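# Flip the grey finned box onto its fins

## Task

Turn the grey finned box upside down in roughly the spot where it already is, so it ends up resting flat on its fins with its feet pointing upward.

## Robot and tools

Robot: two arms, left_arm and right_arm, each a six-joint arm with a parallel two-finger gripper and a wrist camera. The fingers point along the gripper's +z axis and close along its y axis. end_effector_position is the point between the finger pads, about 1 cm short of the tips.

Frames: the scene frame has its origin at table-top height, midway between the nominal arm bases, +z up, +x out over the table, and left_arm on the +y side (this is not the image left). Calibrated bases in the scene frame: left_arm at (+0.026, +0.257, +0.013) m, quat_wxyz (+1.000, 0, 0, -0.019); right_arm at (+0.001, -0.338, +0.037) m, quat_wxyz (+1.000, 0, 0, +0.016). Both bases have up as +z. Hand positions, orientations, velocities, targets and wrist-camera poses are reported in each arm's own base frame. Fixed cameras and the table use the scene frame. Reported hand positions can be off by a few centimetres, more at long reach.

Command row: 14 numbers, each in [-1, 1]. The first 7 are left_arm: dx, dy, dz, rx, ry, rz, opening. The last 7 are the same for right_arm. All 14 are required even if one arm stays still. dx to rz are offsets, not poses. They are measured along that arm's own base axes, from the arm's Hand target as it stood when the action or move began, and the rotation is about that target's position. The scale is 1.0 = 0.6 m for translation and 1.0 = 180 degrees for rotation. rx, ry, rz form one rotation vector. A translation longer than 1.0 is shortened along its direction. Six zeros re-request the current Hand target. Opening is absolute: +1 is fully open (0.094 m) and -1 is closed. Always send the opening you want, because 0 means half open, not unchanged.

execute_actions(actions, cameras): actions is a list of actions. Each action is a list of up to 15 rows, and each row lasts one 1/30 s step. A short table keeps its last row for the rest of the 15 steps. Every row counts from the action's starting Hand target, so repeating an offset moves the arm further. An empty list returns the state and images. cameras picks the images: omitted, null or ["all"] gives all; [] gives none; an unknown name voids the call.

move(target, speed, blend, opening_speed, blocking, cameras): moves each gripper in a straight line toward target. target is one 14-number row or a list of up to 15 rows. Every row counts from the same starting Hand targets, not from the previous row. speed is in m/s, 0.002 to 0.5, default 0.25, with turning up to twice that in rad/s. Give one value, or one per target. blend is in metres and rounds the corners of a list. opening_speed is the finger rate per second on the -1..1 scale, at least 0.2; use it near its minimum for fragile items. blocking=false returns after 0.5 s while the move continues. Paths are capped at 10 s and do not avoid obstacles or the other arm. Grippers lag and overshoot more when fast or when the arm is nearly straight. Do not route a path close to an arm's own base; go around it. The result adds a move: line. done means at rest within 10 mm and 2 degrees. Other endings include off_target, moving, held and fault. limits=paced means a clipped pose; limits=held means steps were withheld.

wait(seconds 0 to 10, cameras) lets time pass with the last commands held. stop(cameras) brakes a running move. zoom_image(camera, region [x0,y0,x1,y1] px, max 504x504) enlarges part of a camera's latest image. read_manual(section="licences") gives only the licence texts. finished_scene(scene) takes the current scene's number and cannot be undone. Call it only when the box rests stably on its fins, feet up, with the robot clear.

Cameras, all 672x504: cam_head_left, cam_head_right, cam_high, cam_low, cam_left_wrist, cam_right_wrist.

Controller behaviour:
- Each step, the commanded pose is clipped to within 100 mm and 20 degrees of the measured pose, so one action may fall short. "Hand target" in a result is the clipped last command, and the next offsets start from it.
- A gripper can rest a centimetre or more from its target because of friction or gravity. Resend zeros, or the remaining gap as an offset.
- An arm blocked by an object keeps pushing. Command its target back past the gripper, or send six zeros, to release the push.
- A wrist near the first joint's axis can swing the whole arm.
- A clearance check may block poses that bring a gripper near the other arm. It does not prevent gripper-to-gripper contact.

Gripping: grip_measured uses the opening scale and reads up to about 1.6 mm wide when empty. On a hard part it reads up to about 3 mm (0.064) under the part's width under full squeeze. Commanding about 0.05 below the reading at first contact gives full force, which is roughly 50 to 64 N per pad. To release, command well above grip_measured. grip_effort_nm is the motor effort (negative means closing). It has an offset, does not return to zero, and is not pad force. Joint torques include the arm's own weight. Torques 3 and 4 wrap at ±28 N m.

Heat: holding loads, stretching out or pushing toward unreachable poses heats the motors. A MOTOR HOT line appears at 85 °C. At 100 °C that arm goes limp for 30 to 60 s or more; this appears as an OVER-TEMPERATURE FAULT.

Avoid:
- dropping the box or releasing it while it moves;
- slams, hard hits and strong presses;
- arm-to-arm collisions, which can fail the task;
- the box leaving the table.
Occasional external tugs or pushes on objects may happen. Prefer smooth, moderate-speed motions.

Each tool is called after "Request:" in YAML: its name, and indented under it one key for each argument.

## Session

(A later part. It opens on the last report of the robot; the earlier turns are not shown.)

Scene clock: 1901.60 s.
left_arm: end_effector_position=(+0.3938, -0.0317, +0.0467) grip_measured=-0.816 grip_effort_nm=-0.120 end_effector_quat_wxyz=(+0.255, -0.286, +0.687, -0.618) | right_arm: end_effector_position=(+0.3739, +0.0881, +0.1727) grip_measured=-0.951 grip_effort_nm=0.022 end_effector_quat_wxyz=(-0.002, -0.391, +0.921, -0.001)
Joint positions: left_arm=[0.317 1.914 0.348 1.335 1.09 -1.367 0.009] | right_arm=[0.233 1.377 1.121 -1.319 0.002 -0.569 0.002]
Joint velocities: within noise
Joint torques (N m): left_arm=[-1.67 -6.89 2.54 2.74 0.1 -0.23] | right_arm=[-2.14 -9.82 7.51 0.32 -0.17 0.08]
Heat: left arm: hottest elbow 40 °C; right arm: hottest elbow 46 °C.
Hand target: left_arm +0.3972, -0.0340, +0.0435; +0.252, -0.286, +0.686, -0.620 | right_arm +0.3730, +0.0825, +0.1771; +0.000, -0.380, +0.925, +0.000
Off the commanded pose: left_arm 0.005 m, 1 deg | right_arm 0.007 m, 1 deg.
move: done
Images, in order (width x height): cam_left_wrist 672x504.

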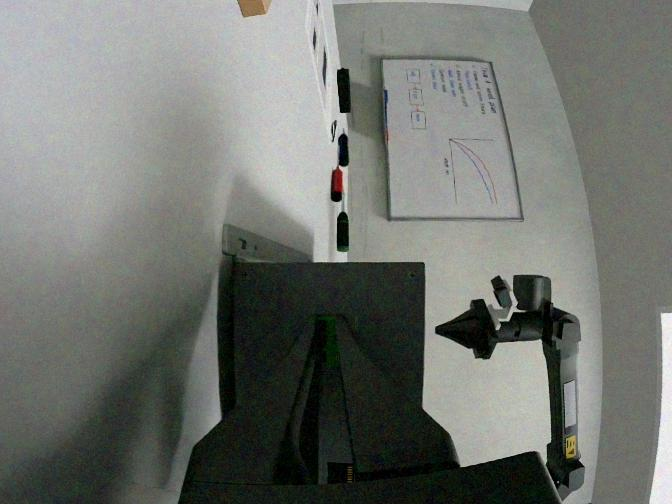

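Request:
move:
  target:
    - [0,0.005,0,0,0,0,-0.4,0,0,0,0,0,0,-0.95]
    - [0.0035,-0.025,0,0,0,0,-0.4,0,0,0,0,0,0,-0.95]
  speed: 0.05
  cameras: ["cam_left_wrist"]

Request:
zoom_image:
  camera: "cam_left_wrist"
  region: [230, 180, 430, 380]

Scene clock: 1910.30 s.
left_arm: end_effector_position=(+0.3998, -0.0375, +0.0474) grip_measured=-0.403 grip_effort_nm=0.164 end_effector_quat_wxyz=(+0.264, -0.293, +0.683, -0.614) | right_arm: end_effector_position=(+0.3739, +0.0881, +0.1727) grip_measured=-0.951 grip_effort_nm=0.027 end_effector_quat_wxyz=(-0.002, -0.391, +0.921, -0.001)
Joint positions: left_arm=[0.284 1.92 0.348 1.365 1.034 -1.391 0.028] | right_arm=[0.233 1.377 1.121 -1.319 0.002 -0.569 0.002]
Joint velocities: within noise
Joint torques (N m): left_arm=[-3.19 -6.77 2.03 2.77 0.35 -0.24] | right_arm=[-2.2 -10.05 7.8 0.09 -0.22 0.07]
Heat: left arm: hottest elbow 39 °C; right arm: hottest elbow 46 °C.
Hand target: left_arm +0.3993, -0.0491, +0.0437; +0.252, -0.286, +0.686, -0.620 | right_arm +0.3730, +0.0825, +0.1771; +0.000, -0.380, +0.925, +0.000
Off the commanded pose: left_arm 0.012 m, 2 deg | right_arm 0.007 m, 1 deg.
move: off_target (left_arm)
Images, in order (width x height): cam_left_wrist 672x504.

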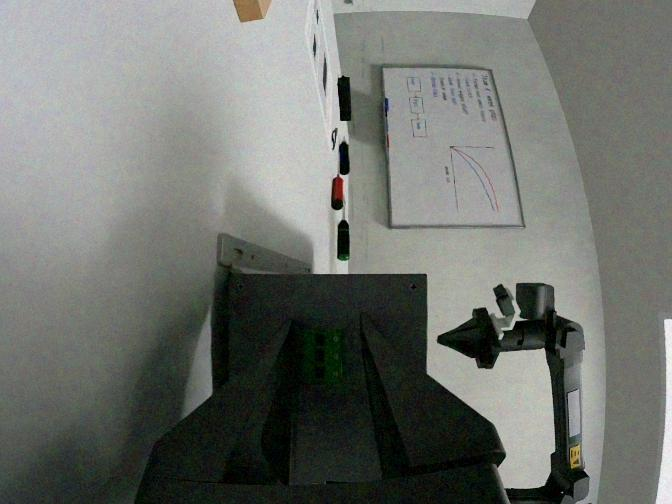

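Scaled by 2.520 from the camera's 672x504 image, which has a finer 960x720 frame.

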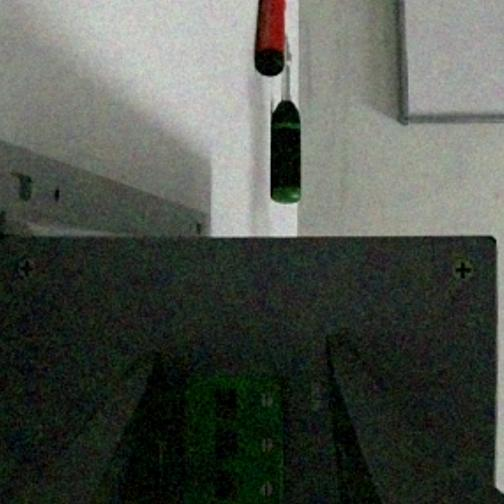

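Request:
move:
  target:
    - [-0.0138,0.022,-0.0045,0,0,0,-0.4,0,0,0,0,0,0,-0.95]
    - [-0.0138,0.0035,-0.0045,0,0,0,-0.4,0,0,0,0,0,0,-0.95]
  speed: 0.05
  cameras: []

Request:
move:
  target: [0,0,0,0,0,0,-0.82,0,0,0,0,0,0,-0.95]
  opening_speed: 0.25
  cameras: ["cam_left_wrist"]

Request:
zoom_image:
  camera: "cam_left_wrist"
  region: [230, 180, 430, 380]

Scene clock: 1923.20 s.
left_arm: end_effector_position=(+0.3949, -0.0380, +0.0464) grip_measured=-0.403 grip_effort_nm=0.164 end_effector_quat_wxyz=(+0.263, -0.288, +0.683, -0.617) | right_arm: end_effector_position=(+0.3739, +0.0881, +0.1727) grip_measured=-0.951 grip_effort_nm=0.022 end_effector_quat_wxyz=(-0.002, -0.391, +0.921, -0.001)
Joint positions: left_arm=[0.291 1.933 0.34 1.39 1.051 -1.391 0.028] | right_arm=[0.233 1.377 1.121 -1.319 0.002 -0.569 0.002]
Joint velocities: within noise
Joint torques (N m): left_arm=[-2.43 -7 1.16 2.78 0.21 -0.15] | right_arm=[-1.73 -10.4 7.75 0.13 -0.18 0.06]
Heat: left arm: hottest elbow 39 °C; right arm: hottest elbow 46 °C.
Hand target: left_arm +0.3911, -0.0469, +0.0409; +0.252, -0.286, +0.686, -0.620 | right_arm +0.3730, +0.0825, +0.1771; +0.000, -0.380, +0.925, +0.000
Off the commanded pose: left_arm 0.011 m, 1 deg | right_arm 0.007 m, 1 deg.
move: off_target (left_arm)
No camera images: "cameras" was empty.

Scene clock: 1925.10 s.
left_arm: end_effector_position=(+0.3948, -0.0382, +0.0444) grip_measured=-0.687 grip_effort_nm=-1.009 end_effector_quat_wxyz=(+0.262, -0.290, +0.684, -0.616) | right_arm: end_effector_position=(+0.3739, +0.0881, +0.1727) grip_measured=-0.951 grip_effort_nm=0.017 end_effector_quat_wxyz=(-0.002, -0.391, +0.921, -0.001)
Joint positions: left_arm=[0.29 1.94 0.34 1.392 1.048 -1.389 0.015] | right_arm=[0.233 1.377 1.121 -1.319 0.002 -0.569 0.002]
Joint velocities: within noise
Joint torques (N m): left_arm=[-2.2 -7.36 1.05 2.77 0.35 -0.19] | right_arm=[-1.49 -10.34 7.57 0.24 -0.14 0.09]
Heat: left arm: hottest elbow 39 °C; right arm: hottest elbow 46 °C.
Hand target: left_arm +0.3911, -0.0469, +0.0409; +0.252, -0.286, +0.686, -0.620 | right_arm +0.3730, +0.0825, +0.1771; +0.000, -0.380, +0.925, +0.000
Off the commanded pose: left_arm 0.010 m, 1 deg | right_arm 0.007 m, 1 deg.
move: done
Images, in order (width x height): cam_left_wrist 672x504.

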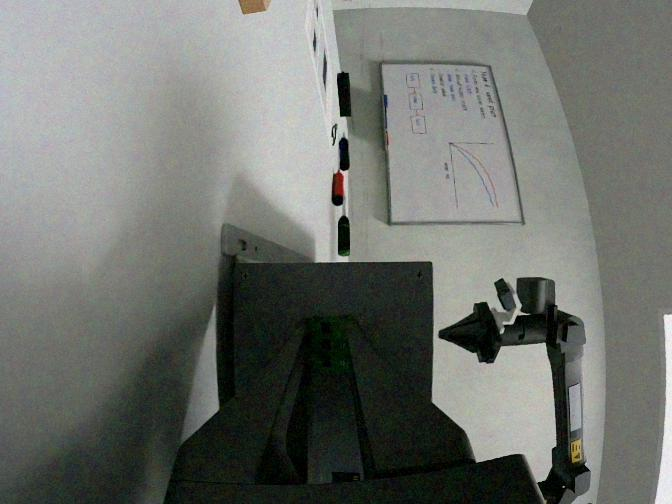

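Scaled by 2.520 from the camera's 672x504 image, which has a finer 960x720 frame.

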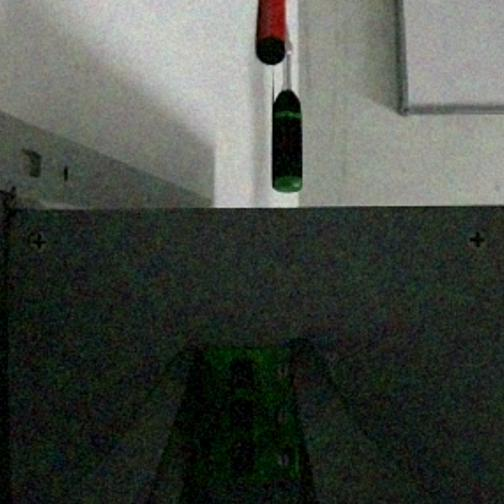

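Request:
move:
  target:
    - [0.0295,0.0045,0.056,-0.0164,-0.0027,0,-0.82,0,0,0,0,0,0,-0.95]
    - [0.038,-0.0105,0.1153,0.0109,0.0018,0,-0.82,0,0,0,0,0,0,-0.95]
  speed: 0.04
  blend: 0.01
  cameras: ["cam_left_wrist","cam_low"]

Request:
zoom_image:
  camera: "cam_left_wrist"
  region: [230, 180, 430, 380]

Scene clock: 1943.93 s.
left_arm: end_effector_position=(+0.4003, -0.0476, +0.0761) grip_measured=-0.687 grip_effort_nm=-1.009 end_effector_quat_wxyz=(+0.247, -0.302, +0.710, -0.586) | right_arm: end_effector_position=(+0.3739, +0.0881, +0.1727) grip_measured=-0.951 grip_effort_nm=0.022 end_effector_quat_wxyz=(-0.002, -0.391, +0.921, -0.001)
Joint positions: left_arm=[0.247 1.644 0.34 0.949 0.986 -1.275 0.015] | right_arm=[0.233 1.377 1.121 -1.319 0.002 -0.569 0.002]
Joint velocities: within noise
Joint torques (N m): left_arm=[-2.32 -11.93 6.28 2.78 1 -0.86] | right_arm=[-1.79 -9.58 7.65 0.14 -0.16 0.06]
Heat: left arm: hottest elbow 38 °C; right arm: hottest elbow 46 °C.
Hand target: left_arm +0.4139, -0.0532, +0.1100; +0.255, -0.283, +0.697, -0.608 | right_arm +0.3730, +0.0825, +0.1771; +0.000, -0.380, +0.925, +0.000
Off the commanded pose: left_arm 0.037 m, 4 deg | right_arm 0.007 m, 1 deg.
move: off_target (left_arm)
Images, in order (width x height): cam_low 672x504, cam_left_wrist 672x504.

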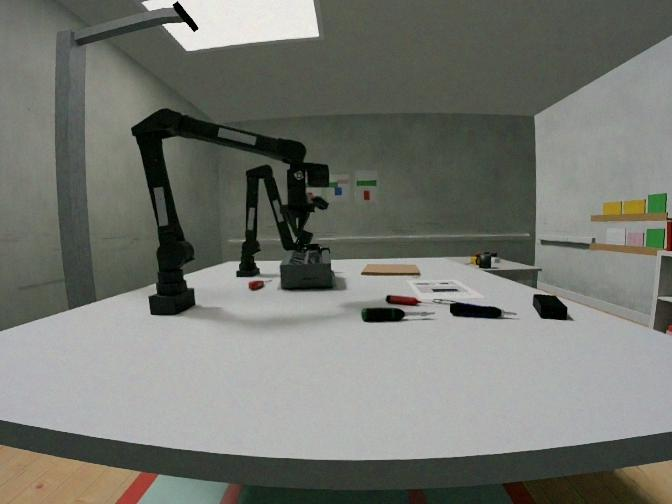

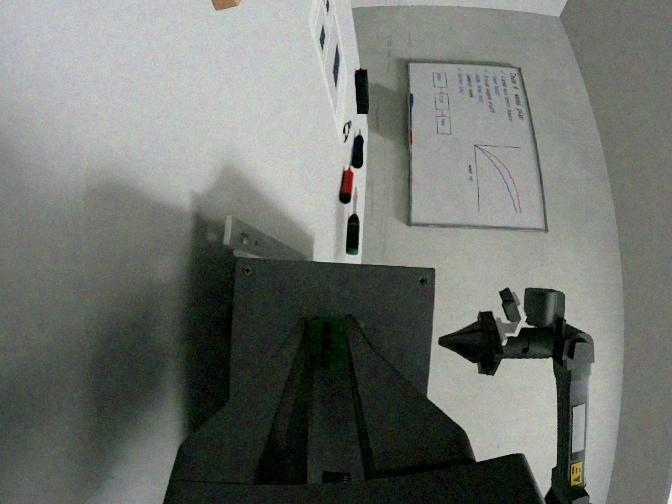

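Scaled by 2.520 from the camera's 672x504 image, which has a finer 960x720 frame.

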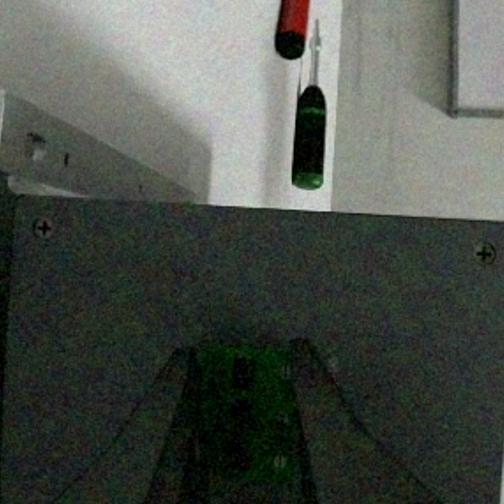

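Request:
move:
  target: [-0.0047,-0.0228,0.059,0.0593,-0.0077,-0.0042,-0.82,0,0,0,0,0,0,-0.95]
  speed: 0.04
  cameras: ["cam_left_wrist","cam_low"]

Request:
zoom_image:
  camera: "cam_left_wrist"
  region: [230, 180, 430, 380]

Scene clock: 1971.93 s.
left_arm: end_effector_position=(+0.3851, -0.0617, +0.0999) grip_measured=-0.687 grip_effort_nm=-1.009 end_effector_quat_wxyz=(+0.253, -0.286, +0.760, -0.525) | right_arm: end_effector_position=(+0.3739, +0.0881, +0.1727) grip_measured=-0.951 grip_effort_nm=0.017 end_effector_quat_wxyz=(-0.002, -0.391, +0.921, -0.001)
Joint positions: left_arm=[0.19 1.346 0.34 0.478 0.882 -1.059 0.015] | right_arm=[0.233 1.377 1.121 -1.319 0.002 -0.569 0.002]
Joint velocities: within noise
Joint torques (N m): left_arm=[-2.32 -9 11.18 2.47 1.23 -0.36] | right_arm=[-2.49 -10.17 7.54 0.38 -0.15 0.07]
Heat: left arm: hottest elbow 40 °C; right arm: hottest elbow 46 °C.
Hand target: left_arm +0.4110, -0.0669, +0.1455; +0.284, -0.246, +0.749, -0.545 | right_arm +0.3730, +0.0825, +0.1771; +0.000, -0.380, +0.925, +0.000
Off the commanded pose: left_arm 0.053 m, 6 deg | right_arm 0.007 m, 1 deg.
move: off_target (left_arm)
Images, in order (width x height): cam_low 672x504, cam_left_wrist 672x504.

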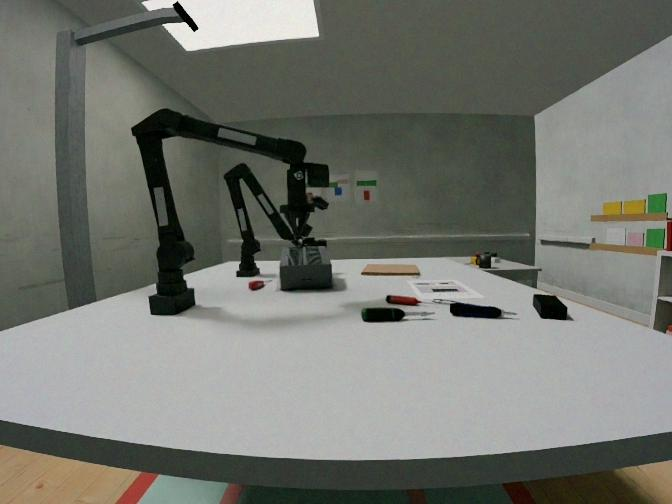

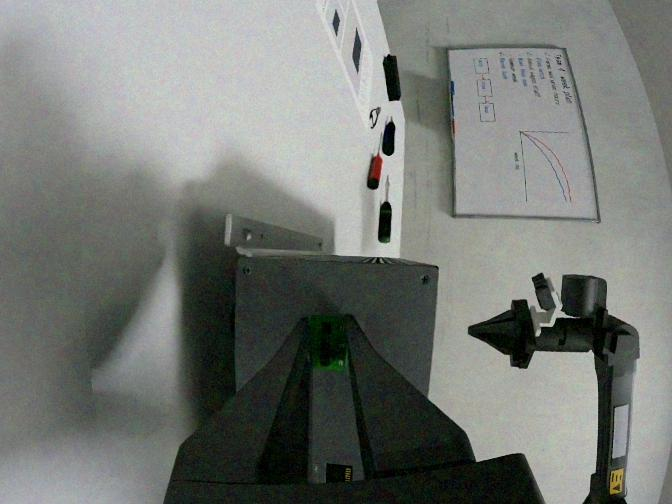

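Scaled by 2.520 from the camera's 672x504 image, which has a finer 960x720 frame.

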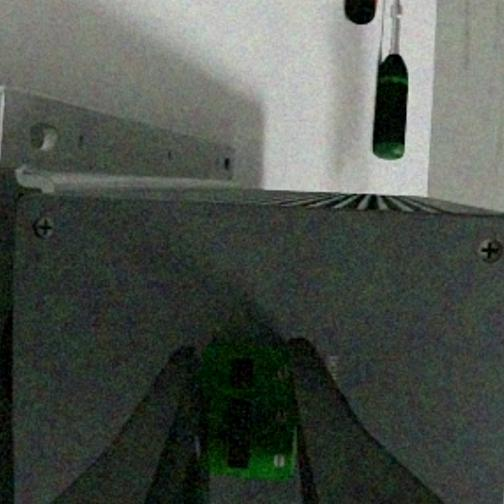

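Request:
move:
  target: [0.03,0.0017,0.013,0,0,0,-0.82,0,0,0,0,0,0,-0.95]
  speed: 0.04
  cameras: ["cam_left_wrist","cam_head_left"]

Request:
zoom_image:
  camera: "cam_left_wrist"
  region: [230, 180, 430, 380]

Scene clock: 1987.70 s.
left_arm: end_effector_position=(+0.3914, -0.0650, +0.1041) grip_measured=-0.687 grip_effort_nm=-1.004 end_effector_quat_wxyz=(+0.247, -0.281, +0.764, -0.525) | right_arm: end_effector_position=(+0.3739, +0.0881, +0.1727) grip_measured=-0.951 grip_effort_nm=0.022 end_effector_quat_wxyz=(-0.002, -0.391, +0.921, -0.001)
Joint positions: left_arm=[0.178 1.344 0.367 0.437 0.884 -1.05 0.015] | right_arm=[0.233 1.377 1.121 -1.319 0.002 -0.569 0.002]
Joint velocities: within noise
Joint torques (N m): left_arm=[-1.79 -7.94 13.2 2.78 1.01 -0.49] | right_arm=[-1.49 -9.47 7.39 0.09 -0.18 0.06]
Heat: left arm: hottest elbow 42 °C; right arm: hottest elbow 46 °C.
Hand target: left_arm +0.4291, -0.0659, +0.1533; +0.284, -0.246, +0.749, -0.545 | right_arm +0.3730, +0.0825, +0.1771; +0.000, -0.380, +0.925, +0.000
Off the commanded pose: left_arm 0.062 m, 7 deg | right_arm 0.007 m, 1 deg.
move: off_target (left_arm)
Images, in order (width x height): cam_head_left 672x504, cam_left_wrist 672x504.

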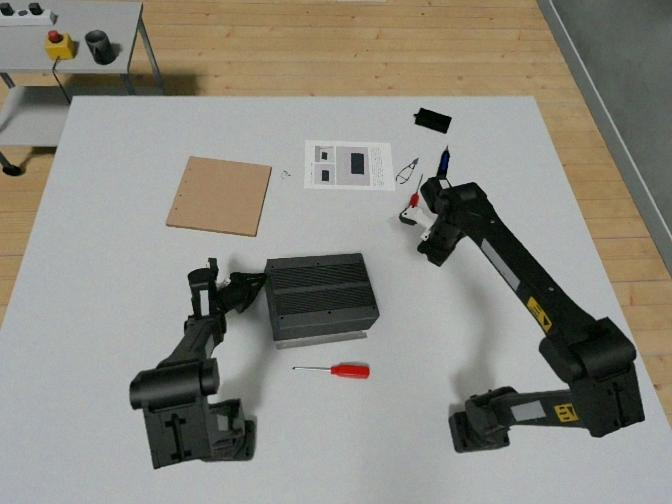

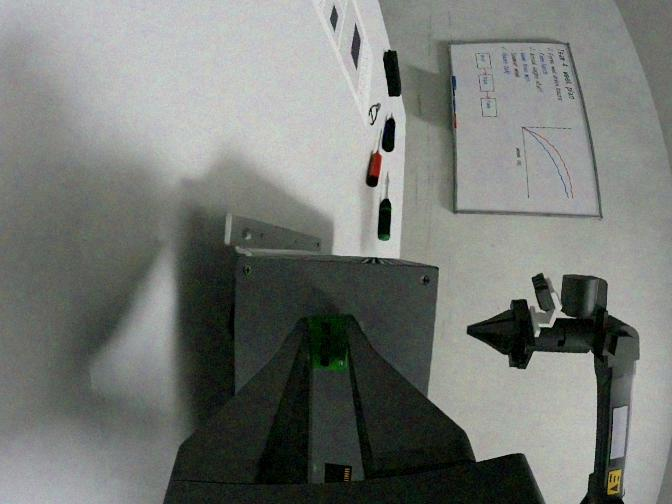

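Scaled by 2.520 from the camera's 672x504 image, which has a finer 960x720 frame.

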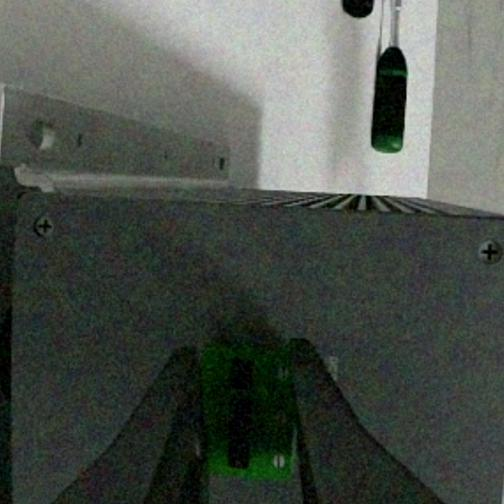

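Request:
execute_actions:
  actions: []
  cameras: ["cam_left_wrist","cam_head_left"]

Scene clock: 2044.63 s.
left_arm: end_effector_position=(+0.3913, -0.0650, +0.1039) grip_measured=-0.687 grip_effort_nm=-1.013 end_effector_quat_wxyz=(+0.247, -0.281, +0.764, -0.525) | right_arm: end_effector_position=(+0.3739, +0.0881, +0.1727) grip_measured=-0.951 grip_effort_nm=0.022 end_effector_quat_wxyz=(-0.002, -0.391, +0.921, -0.001)
Joint positions: left_arm=[0.178 1.344 0.367 0.436 0.884 -1.05 0.015] | right_arm=[0.233 1.377 1.121 -1.319 0.002 -0.569 0.002]
Joint velocities: within noise
Joint torques (N m): left_arm=[-1.9 -8 13.18 2.81 1.01 -0.48] | right_arm=[-2.02 -9.64 7.5 0.34 -0.18 0.06]
Heat: left arm: hottest elbow 48 °C; right arm: hottest elbow 46 °C.
Hand target: left_arm +0.4290, -0.0659, +0.1532; +0.284, -0.246, +0.749, -0.545 | right_arm +0.3730, +0.0825, +0.1771; +0.000, -0.380, +0.925, +0.000
Tool commands: left_gripper/opening=-0.82 right_gripper/opening=-0.95
Off the commanded pose: left_arm 0.062 m, 7 deg | right_arm 0.007 m, 1 deg.
Images, in order (width x height): cam_head_left 672x504, cam_left_wrist 672x504.

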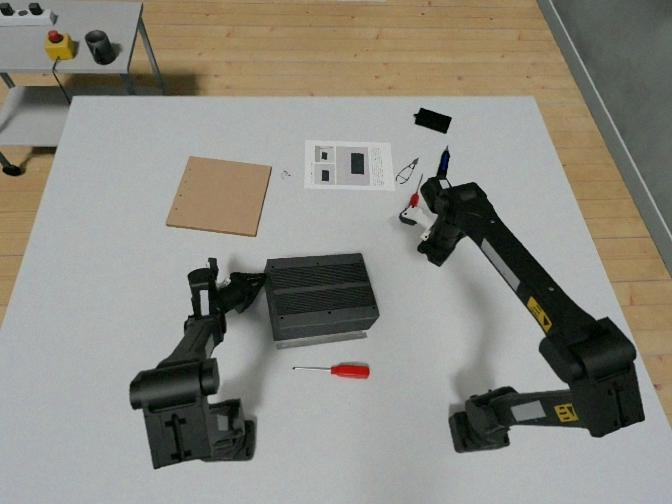

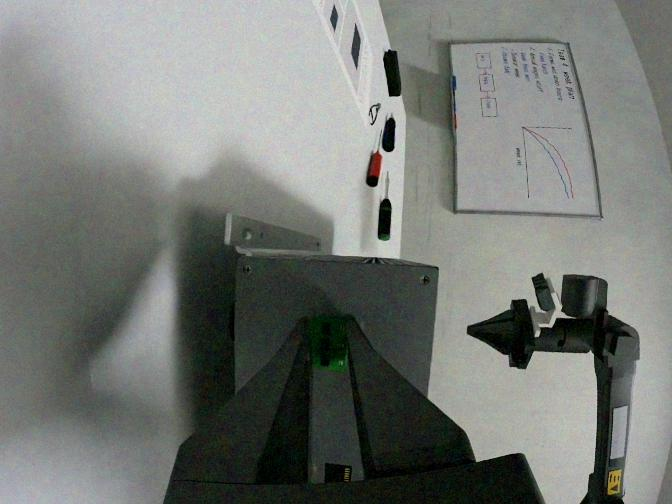

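Request:
move:
  target: [0.010, -0.0185, 0.0533, 0.0438, 0.0073, 0, -0.82, 0,0,0,0,0,0,-0.95]
  speed: 0.05
  cameras: ["cam_left_wrist"]

Scene clock: 2061.53 s.
left_arm: end_effector_position=(+0.3957, -0.0722, +0.1189) grip_measured=-0.687 grip_effort_nm=-1.009 end_effector_quat_wxyz=(+0.239, -0.274, +0.807, -0.466) | right_arm: end_effector_position=(+0.3739, +0.0881, +0.1727) grip_measured=-0.951 grip_effort_nm=0.022 end_effector_quat_wxyz=(-0.002, -0.391, +0.921, -0.001)
Joint positions: left_arm=[0.122 1.222 0.45 0.093 0.767 -0.913 0.015] | right_arm=[0.233 1.377 1.121 -1.319 0.002 -0.569 0.002]
Joint velocities: within noise
Joint torques (N m): left_arm=[-2.02 -9.11 15.23 2.48 1.07 -0.36] | right_arm=[-2.73 -9.7 7.76 0.38 -0.14 0.05]
Heat: left arm: hottest elbow 49 °C; right arm: hottest elbow 46 °C.
Hand target: left_arm +0.4351, -0.0770, +0.1853; +0.292, -0.232, +0.788, -0.490 | right_arm +0.3730, +0.0825, +0.1771; +0.000, -0.380, +0.925, +0.000
Off the commanded pose: left_arm 0.077 m, 8 deg | right_arm 0.007 m, 1 deg.
move: off_target (left_arm)
Images, in order (width x height): cam_left_wrist 672x504.

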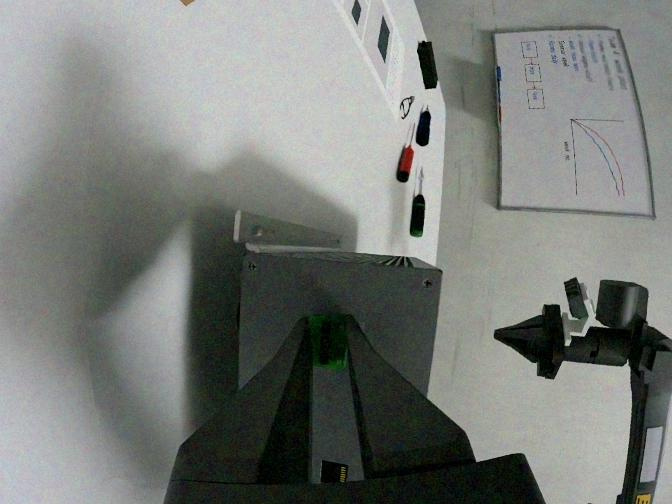

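Request:
zoom_image:
  camera: "cam_left_wrist"
  region: [230, 220, 450, 385]

Scaled by 2.291 from the camera's 672x504 image, which has a finer 960x720 frame.

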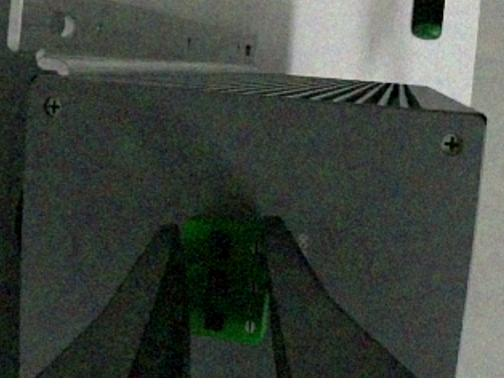

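Request:
move:
  target: [0.012, -0.0185, 0.052, 0.033, 0.0055, 0, -0.82, 0,0,0,0,0,0,-0.95]
  speed: 0.05
  cameras: ["cam_left_wrist"]

Request:
zoom_image:
  camera: "cam_left_wrist"
  region: [230, 220, 450, 385]

Scene clock: 2085.70 s.
left_arm: end_effector_position=(+0.3986, -0.0804, +0.1349) grip_measured=-0.698 grip_effort_nm=-1.004 end_effector_quat_wxyz=(+0.230, -0.264, +0.840, -0.414) | right_arm: end_effector_position=(+0.3739, +0.0881, +0.1727) grip_measured=-0.951 grip_effort_nm=0.027 end_effector_quat_wxyz=(-0.002, -0.391, +0.921, -0.001)
Joint positions: left_arm=[0.064 1.158 0.533 -0.145 0.659 -0.833 0.014] | right_arm=[0.233 1.377 1.121 -1.319 0.002 -0.569 0.002]
Joint velocities: within noise
Joint torques (N m): left_arm=[-2.08 -9.47 17.13 2.74 1.28 -0.36] | right_arm=[-1.96 -10.64 7.82 0.23 -0.16 0.05]
Heat: left arm: hottest elbow 55 °C; right arm: hottest elbow 46 °C.
Hand target: left_arm +0.4422, -0.0882, +0.2164; +0.297, -0.221, +0.815, -0.446 | right_arm +0.3730, +0.0825, +0.1771; +0.000, -0.380, +0.925, +0.000
Off the commanded pose: left_arm 0.093 m, 10 deg | right_arm 0.007 m, 1 deg.
move: off_target (left_arm)
Images, in order (width x height): cam_left_wrist 672x504.

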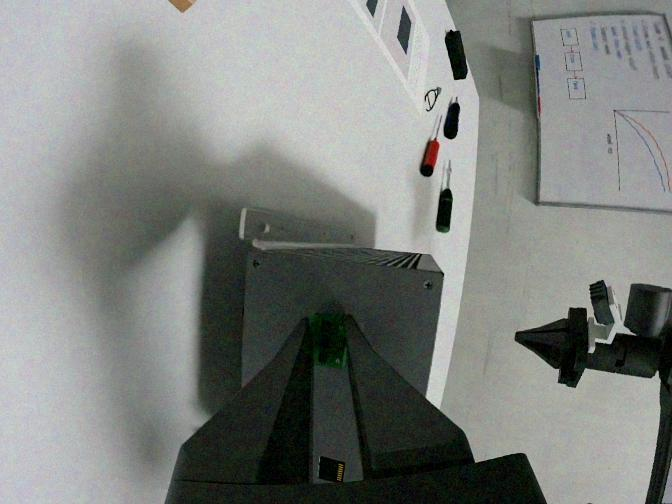

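Scaled by 2.291 from the camera's 672x504 image, which has a finer 960x720 frame.

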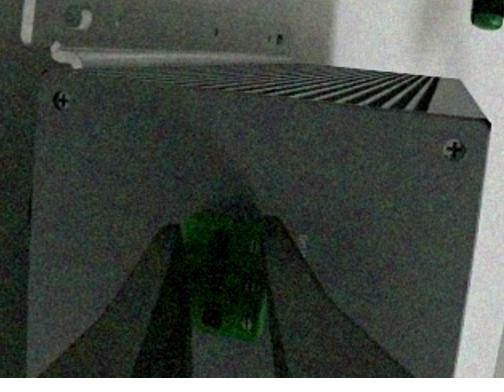

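Request:
move:
  target: [0.004, -0.003, 0.020, -0.0438, -0.0073, 0, -0.82, 0,0,0,0,0,0,-0.95]
  speed: 0.05
  cameras: ["cam_left_wrist"]

Request:
zoom_image:
  camera: "cam_left_wrist"
  region: [230, 220, 450, 385]

Scene clock: 2112.60 s.
left_arm: end_effector_position=(+0.4344, -0.0925, +0.2208) grip_measured=-0.817 grip_effort_nm=-0.125 end_effector_quat_wxyz=(+0.284, -0.235, +0.784, -0.500) | right_arm: end_effector_position=(+0.3739, +0.0881, +0.1727) grip_measured=-0.951 grip_effort_nm=0.017 end_effector_quat_wxyz=(-0.002, -0.391, +0.921, -0.001)
Joint positions: left_arm=[0.062 1.125 0.612 0.024 0.762 -0.993 0.009] | right_arm=[0.233 1.377 1.121 -1.319 0.002 -0.569 0.002]
Joint velocities: within noise
Joint torques (N m): left_arm=[-0.21 -4.01 10.84 2.74 0.37 -0.22] | right_arm=[-2.02 -9.58 7.57 0.09 -0.21 0.09]
Heat: left arm: hottest elbow 66 °C; right arm: hottest elbow 46 °C.
Hand target: left_arm +0.4446, -0.0899, +0.2286; +0.290, -0.236, +0.779, -0.504 | right_arm +0.3730, +0.0825, +0.1771; +0.000, -0.380, +0.925, +0.000
Off the commanded pose: left_arm 0.013 m, 1 deg | right_arm 0.007 m, 1 deg.
move: off_target (left_arm)
Images, in order (width x height): cam_left_wrist 672x504.

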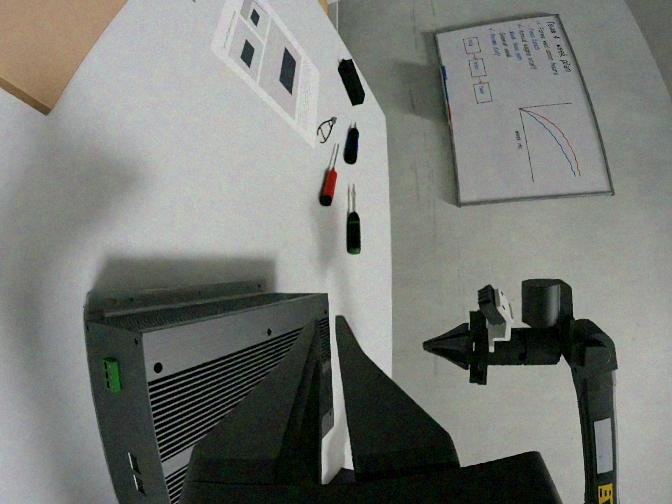

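Scaled by 2.291 from the camera's 672x504 image, which has a finer 960x720 frame.

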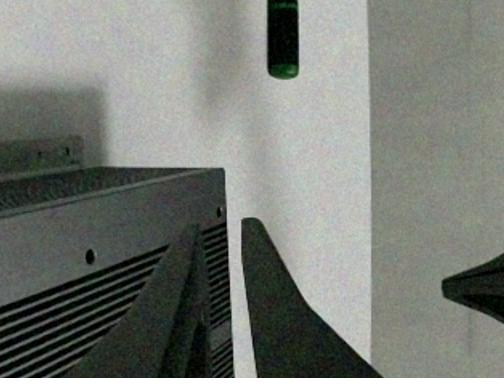

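Request:
execute_actions:
  actions: []
  cameras: ["cam_head_left","cam_high","cam_low"]

Scene clock: 2168.97 s.
left_arm: end_effector_position=(+0.4345, -0.0925, +0.2207) grip_measured=-0.817 grip_effort_nm=-0.120 end_effector_quat_wxyz=(+0.284, -0.235, +0.784, -0.500) | right_arm: end_effector_position=(+0.3739, +0.0881, +0.1727) grip_measured=-0.951 grip_effort_nm=0.022 end_effector_quat_wxyz=(-0.002, -0.391, +0.921, -0.001)
Joint positions: left_arm=[0.062 1.125 0.612 0.025 0.762 -0.994 0.009] | right_arm=[0.233 1.377 1.121 -1.319 0.002 -0.569 0.002]
Joint velocities: within noise
Joint torques (N m): left_arm=[-0.38 -4.07 10.84 2.81 0.37 -0.23] | right_arm=[-2.14 -10.52 7.65 0.16 -0.23 0.05]
Heat: left arm: hottest elbow 57 °C; right arm: hottest elbow 45 °C.
Hand target: left_arm +0.4446, -0.0899, +0.2285; +0.290, -0.236, +0.779, -0.504 | right_arm +0.3730, +0.0825, +0.1771; +0.000, -0.380, +0.925, +0.000
Tool commands: left_gripper/opening=-0.82 right_gripper/opening=-0.95
Off the commanded pose: left_arm 0.013 m, 1 deg | right_arm 0.007 m, 1 deg.
Images, in order (width x height): cam_head_left 672x504, cam_high 672x504, cam_low 672x504.

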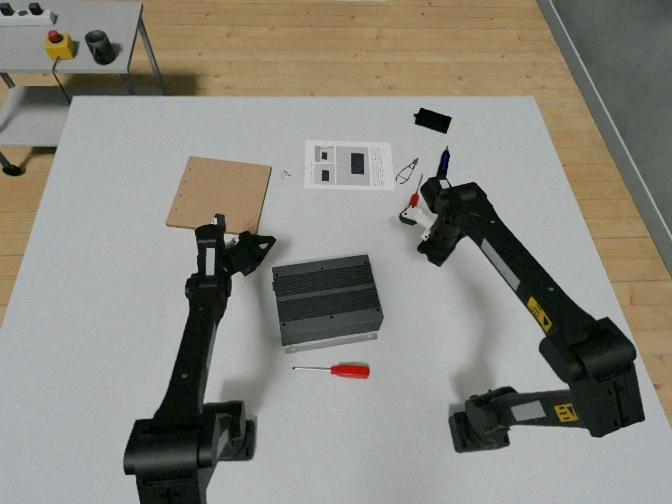

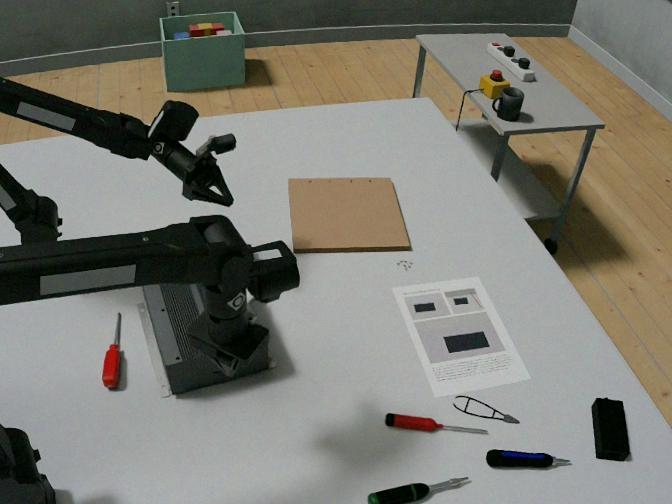

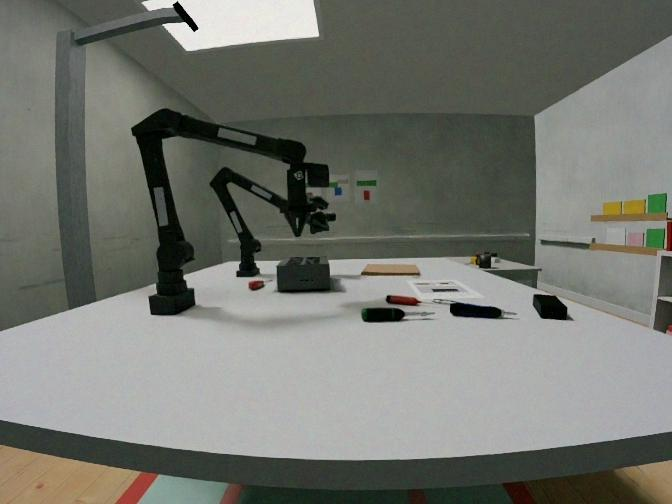

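Request:
move:
  target:
    - [-0.149, 0.1215, -0.0475, -0.1004, -0.0042, 0.0186, -0.4, 0,0,0,0,0,0,-0.95]
    - [-0.149, 0.08, -0.279, -0.1004, -0.0042, 0.0186, -0.4, 0,0,0,0,0,0,-0.95]
  speed: 0.15
  blend: 0.03
  cameras: ["cam_left_wrist","cam_head_left"]

Request:
zoom_image:
  camera: "cam_head_left"
  region: [220, 220, 420, 370]

Scene clock: 2292.93 s.
left_arm: end_effector_position=(+0.3558, -0.0386, +0.0643) grip_measured=-0.403 grip_effort_nm=0.159 end_effector_quat_wxyz=(+0.276, -0.295, +0.682, -0.610) | right_arm: end_effector_position=(+0.3739, +0.0881, +0.1727) grip_measured=-0.951 grip_effort_nm=0.017 end_effector_quat_wxyz=(-0.002, -0.391, +0.921, -0.001)
Joint positions: left_arm=[0.324 1.826 0.219 1.395 1.051 -1.369 0.028] | right_arm=[0.233 1.377 1.121 -1.319 0.002 -0.569 0.002]
Joint velocities: within noise
Joint torques (N m): left_arm=[-1.61 -5.36 1.35 2.76 0.08 -0.24] | right_arm=[-1.79 -9.99 7.54 0.29 -0.2 0.09]
Heat: left arm: hottest elbow 53 °C; right arm: hottest elbow 45 °C.
Hand target: left_arm +0.3551, -0.0420, +0.0611; +0.269, -0.298, +0.681, -0.613 | right_arm +0.3730, +0.0825, +0.1771; +0.000, -0.380, +0.925, +0.000
Off the commanded pose: left_arm 0.005 m, 1 deg | right_arm 0.007 m, 1 deg.
move: done
Images, in order (width x height): cam_head_left 672x504, cam_left_wrist 672x504.

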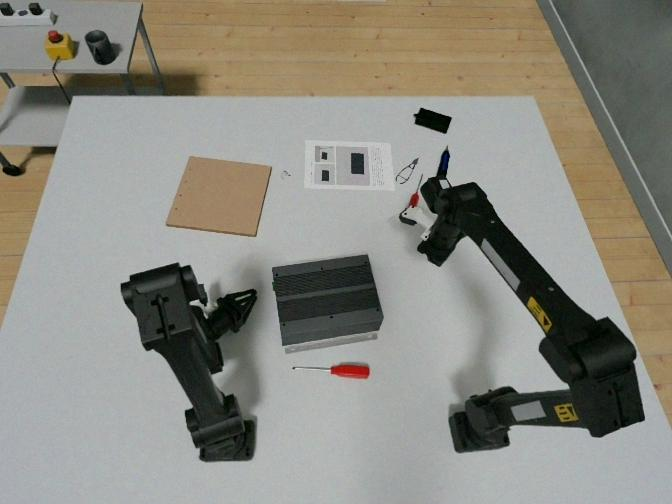

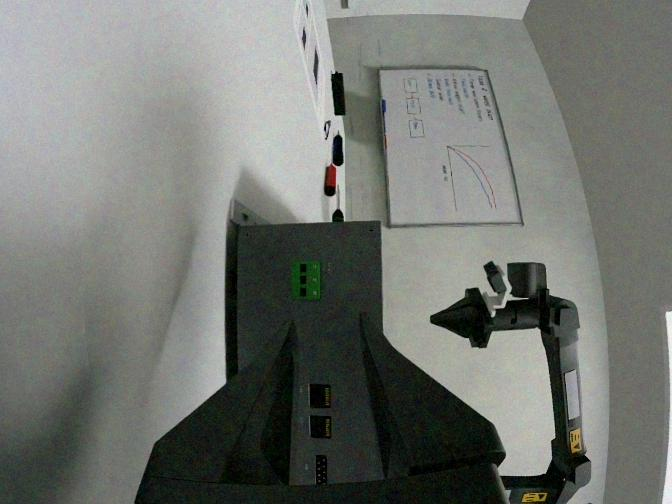

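Scaled by 2.520.

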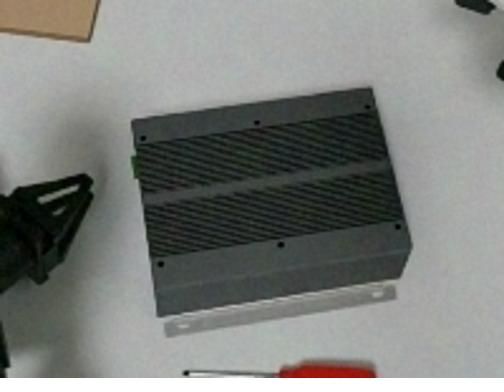

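Request:
zoom_image:
  camera: "cam_left_wrist"
  region: [230, 210, 390, 330]

Scaled by 3.150 from the camera's 672x504 image, which has a finer 960x720 frame.

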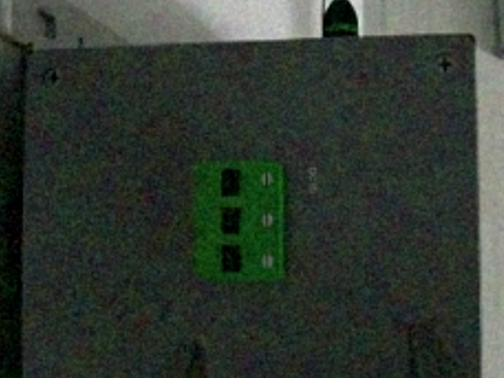

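Request:
move:
  target:
    - [0.0317, -0.0462, -0.031, 0, 0, -0.007, -0.4, 0,0,0,0,0,0,-0.95]
    - [0.0615, -0.075, -0.0335, 0, 0, -0.007, -0.4, 0,0,0,0,0,0,-0.95]
  speed: [0.1, 0.04]
  blend: 0.005
  cameras: ["cam_left_wrist"]

Request:
zoom_image:
  camera: "cam_left_wrist"
  region: [230, 220, 450, 385]

Scene clock: 2326.57 s.
left_arm: end_effector_position=(+0.3908, -0.0817, +0.0451) grip_measured=-0.403 grip_effort_nm=0.164 end_effector_quat_wxyz=(+0.271, -0.290, +0.684, -0.612) | right_arm: end_effector_position=(+0.3739, +0.0881, +0.1727) grip_measured=-0.951 grip_effort_nm=0.022 end_effector_quat_wxyz=(-0.002, -0.391, +0.921, -0.001)
Joint positions: left_arm=[0.133 1.956 0.302 1.489 0.88 -1.428 0.028] | right_arm=[0.233 1.377 1.121 -1.319 0.002 -0.569 0.002]
Joint velocities: within noise
Joint torques (N m): left_arm=[-2.02 -6.65 1.77 2.65 0.11 -0.22] | right_arm=[-1.79 -10.05 7.66 0.25 -0.2 0.04]
Heat: left arm: hottest elbow 46 °C; right arm: hottest elbow 45 °C.
Hand target: left_arm +0.3922, -0.0869, +0.0410; +0.263, -0.290, +0.684, -0.615 | right_arm +0.3730, +0.0825, +0.1771; +0.000, -0.380, +0.925, +0.000
Off the commanded pose: left_arm 0.007 m, 1 deg | right_arm 0.007 m, 1 deg.
move: done
Images, in order (width x height): cam_left_wrist 672x504.

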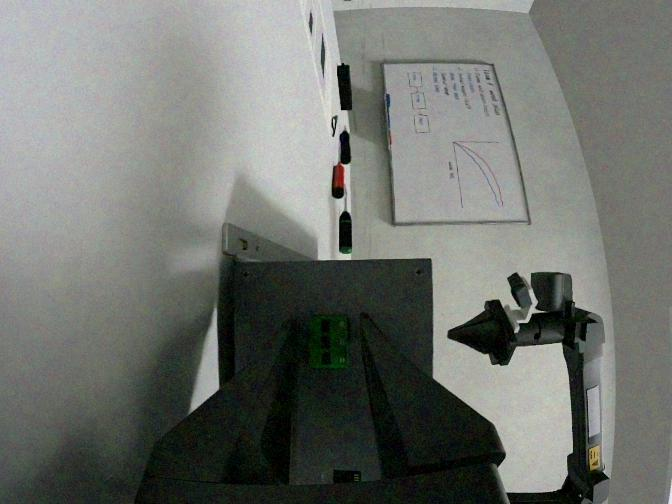

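Scaled by 2.291 from the camera's 672x504 image, which has a finer 960x720 frame.

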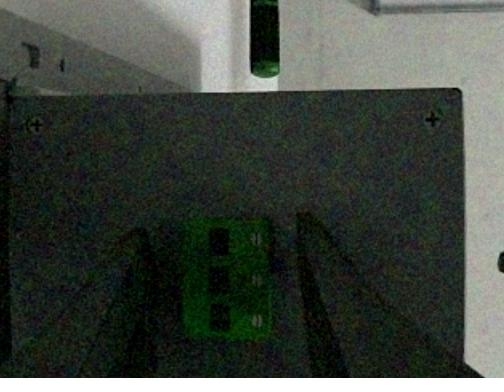

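Request:
move:
  target: [0, -0.0083, 0, 0, 0, 0, -0.4, 0,0,0,0,0,0,-0.95]
  speed: 0.03
  cameras: ["cam_left_wrist"]

Request:
zoom_image:
  camera: "cam_left_wrist"
  region: [230, 220, 450, 385]

Scene clock: 2340.50 s.
left_arm: end_effector_position=(+0.3927, -0.0816, +0.0443) grip_measured=-0.403 grip_effort_nm=0.164 end_effector_quat_wxyz=(+0.273, -0.297, +0.682, -0.610) | right_arm: end_effector_position=(+0.3739, +0.0881, +0.1727) grip_measured=-0.951 grip_effort_nm=0.017 end_effector_quat_wxyz=(-0.002, -0.391, +0.921, -0.001)
Joint positions: left_arm=[0.126 1.957 0.302 1.49 0.858 -1.435 0.028] | right_arm=[0.233 1.377 1.121 -1.319 0.002 -0.569 0.002]
Joint velocities: within noise
Joint torques (N m): left_arm=[-3.14 -6.48 1.63 2.67 0.26 -0.2] | right_arm=[-2.14 -9.82 7.45 0.27 -0.15 0.03]
Heat: left arm: hottest elbow 44 °C; right arm: hottest elbow 45 °C.
Hand target: left_arm +0.3922, -0.0918, +0.0409; +0.263, -0.290, +0.684, -0.615 | right_arm +0.3730, +0.0825, +0.1771; +0.000, -0.380, +0.925, +0.000
Off the commanded pose: left_arm 0.011 m, 2 deg | right_arm 0.007 m, 1 deg.
move: off_target (left_arm)
Images, in order (width x height): cam_left_wrist 672x504.

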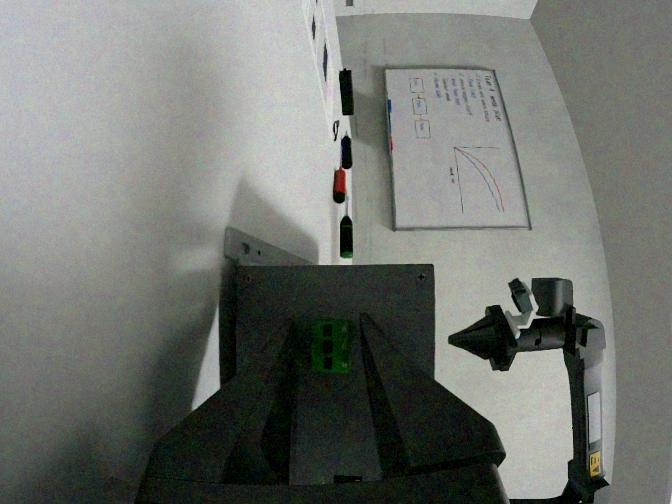

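Scaled by 2.291 from the camera's 672x504 image, which has a finer 960x720 frame.

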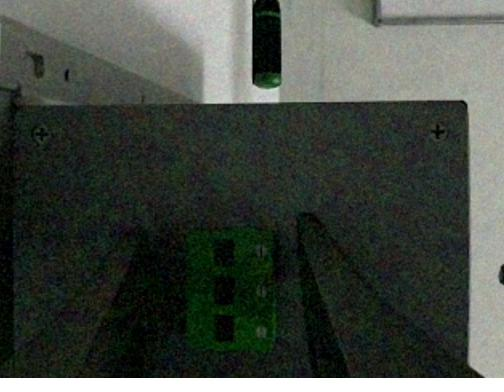

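Request:
move:
  target: [-0.011, 0.004, 0, 0, 0, 0, -0.4, 0,0,0,0,0,0,-0.95]
  speed: 0.03
  cameras: ["cam_left_wrist"]

Request:
zoom_image:
  camera: "cam_left_wrist"
  region: [230, 220, 450, 385]

Scene clock: 2351.90 s.
left_arm: end_effector_position=(+0.3917, -0.0819, +0.0448) grip_measured=-0.403 grip_effort_nm=0.159 end_effector_quat_wxyz=(+0.275, -0.295, +0.682, -0.610) | right_arm: end_effector_position=(+0.3739, +0.0881, +0.1727) grip_measured=-0.951 grip_effort_nm=0.012 end_effector_quat_wxyz=(-0.002, -0.391, +0.921, -0.001)
Joint positions: left_arm=[0.126 1.961 0.3 1.503 0.858 -1.436 0.028] | right_arm=[0.233 1.377 1.121 -1.319 0.002 -0.569 0.002]
Joint velocities: within noise
Joint torques (N m): left_arm=[-1.9 -6.83 0.5 2.86 0.72 -0.18] | right_arm=[-1.61 -9.93 7.62 0.38 -0.15 0.08]
Heat: left arm: hottest elbow 43 °C; right arm: hottest elbow 45 °C.
Hand target: left_arm +0.3854, -0.0895, +0.0409; +0.262, -0.290, +0.684, -0.615 | right_arm +0.3730, +0.0825, +0.1771; +0.000, -0.380, +0.925, +0.000
Off the commanded pose: left_arm 0.010 m, 2 deg | right_arm 0.007 m, 1 deg.
move: done
Images, in order (width x height): cam_left_wrist 672x504.

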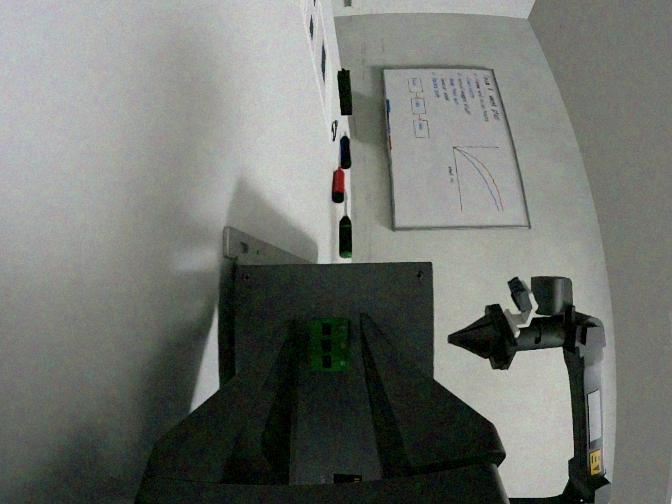

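Scaled by 2.291 from the camera's 672x504 image, which has a finer 960x720 frame.

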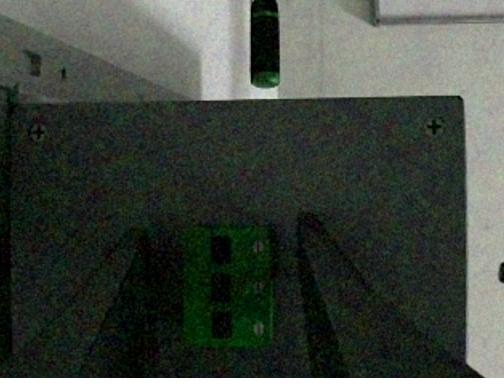

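Request:
move:
  target: [-0.008, 0.002, 0, 0, 0, 0, -0.4, 0,0,0,0,0,0,-0.95]
  speed: 0.03
  cameras: []

Request:
move:
  target: [0, 0, 0, 0, 0, 0, -0.85, 0,0,0,0,0,0,-0.95]
  opening_speed: 0.25
  cameras: ["cam_left_wrist"]

Request:
zoom_image:
  camera: "cam_left_wrist"
  region: [230, 220, 450, 385]

Scene clock: 2360.73 s.
left_arm: end_effector_position=(+0.3872, -0.0827, +0.0457) grip_measured=-0.403 grip_effort_nm=0.159 end_effector_quat_wxyz=(+0.275, -0.293, +0.682, -0.612) | right_arm: end_effector_position=(+0.3739, +0.0881, +0.1727) grip_measured=-0.951 grip_effort_nm=0.022 end_effector_quat_wxyz=(-0.002, -0.391, +0.921, -0.001)
Joint positions: left_arm=[0.127 1.962 0.289 1.517 0.863 -1.436 0.028] | right_arm=[0.233 1.377 1.121 -1.319 0.002 -0.569 0.002]
Joint velocities: within noise
Joint torques (N m): left_arm=[-1.49 -6.36 0.34 2.89 0.76 -0.16] | right_arm=[-1.49 -10.23 7.6 0.16 -0.18 0.04]
Heat: left arm: hottest elbow 43 °C; right arm: hottest elbow 45 °C.
Hand target: left_arm +0.3808, -0.0883, +0.0410; +0.263, -0.290, +0.684, -0.616 | right_arm +0.3730, +0.0825, +0.1771; +0.000, -0.380, +0.925, +0.000
Off the commanded pose: left_arm 0.010 m, 2 deg | right_arm 0.007 m, 1 deg.
move: done
No camera images: "cameras" was empty.

Scene clock: 2362.73 s.
left_arm: end_effector_position=(+0.3865, -0.0830, +0.0449) grip_measured=-0.689 grip_effort_nm=-1.009 end_effector_quat_wxyz=(+0.274, -0.292, +0.682, -0.612) | right_arm: end_effector_position=(+0.3739, +0.0881, +0.1727) grip_measured=-0.951 grip_effort_nm=0.017 end_effector_quat_wxyz=(-0.002, -0.391, +0.921, -0.001)
Joint positions: left_arm=[0.128 1.967 0.289 1.522 0.867 -1.435 0.015] | right_arm=[0.233 1.377 1.121 -1.319 0.002 -0.569 0.002]
Joint velocities: within noise
Joint torques (N m): left_arm=[-1.49 -6.83 0.29 2.76 0.62 -0.17] | right_arm=[-1.96 -10.29 7.61 0.29 -0.19 0.06]
Heat: left arm: hottest elbow 42 °C; right arm: hottest elbow 45 °C.
Hand target: left_arm +0.3808, -0.0883, +0.0409; +0.263, -0.290, +0.684, -0.615 | right_arm +0.3730, +0.0825, +0.1771; +0.000, -0.380, +0.925, +0.000
Off the commanded pose: left_arm 0.009 m, 1 deg | right_arm 0.007 m, 1 deg.
move: done
Images, in order (width x height): cam_left_wrist 672x504.

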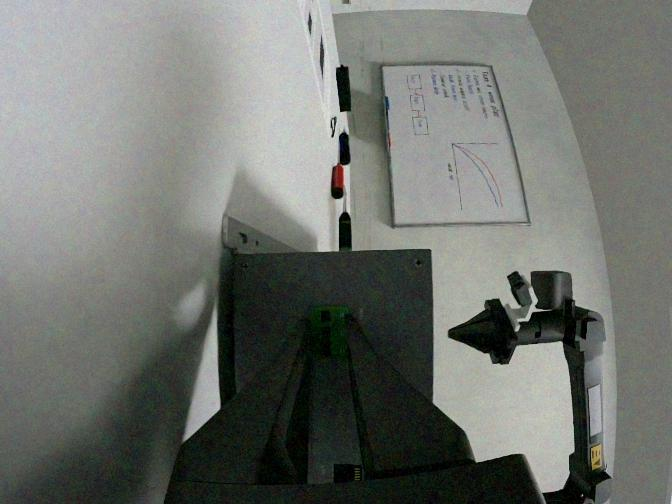

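Scaled by 2.291 from the camera's 672x504 image, which has a finer 960x720 frame.

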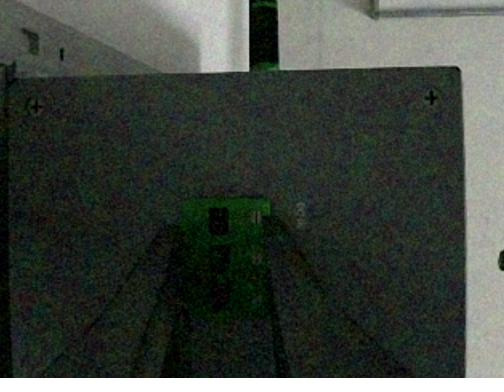

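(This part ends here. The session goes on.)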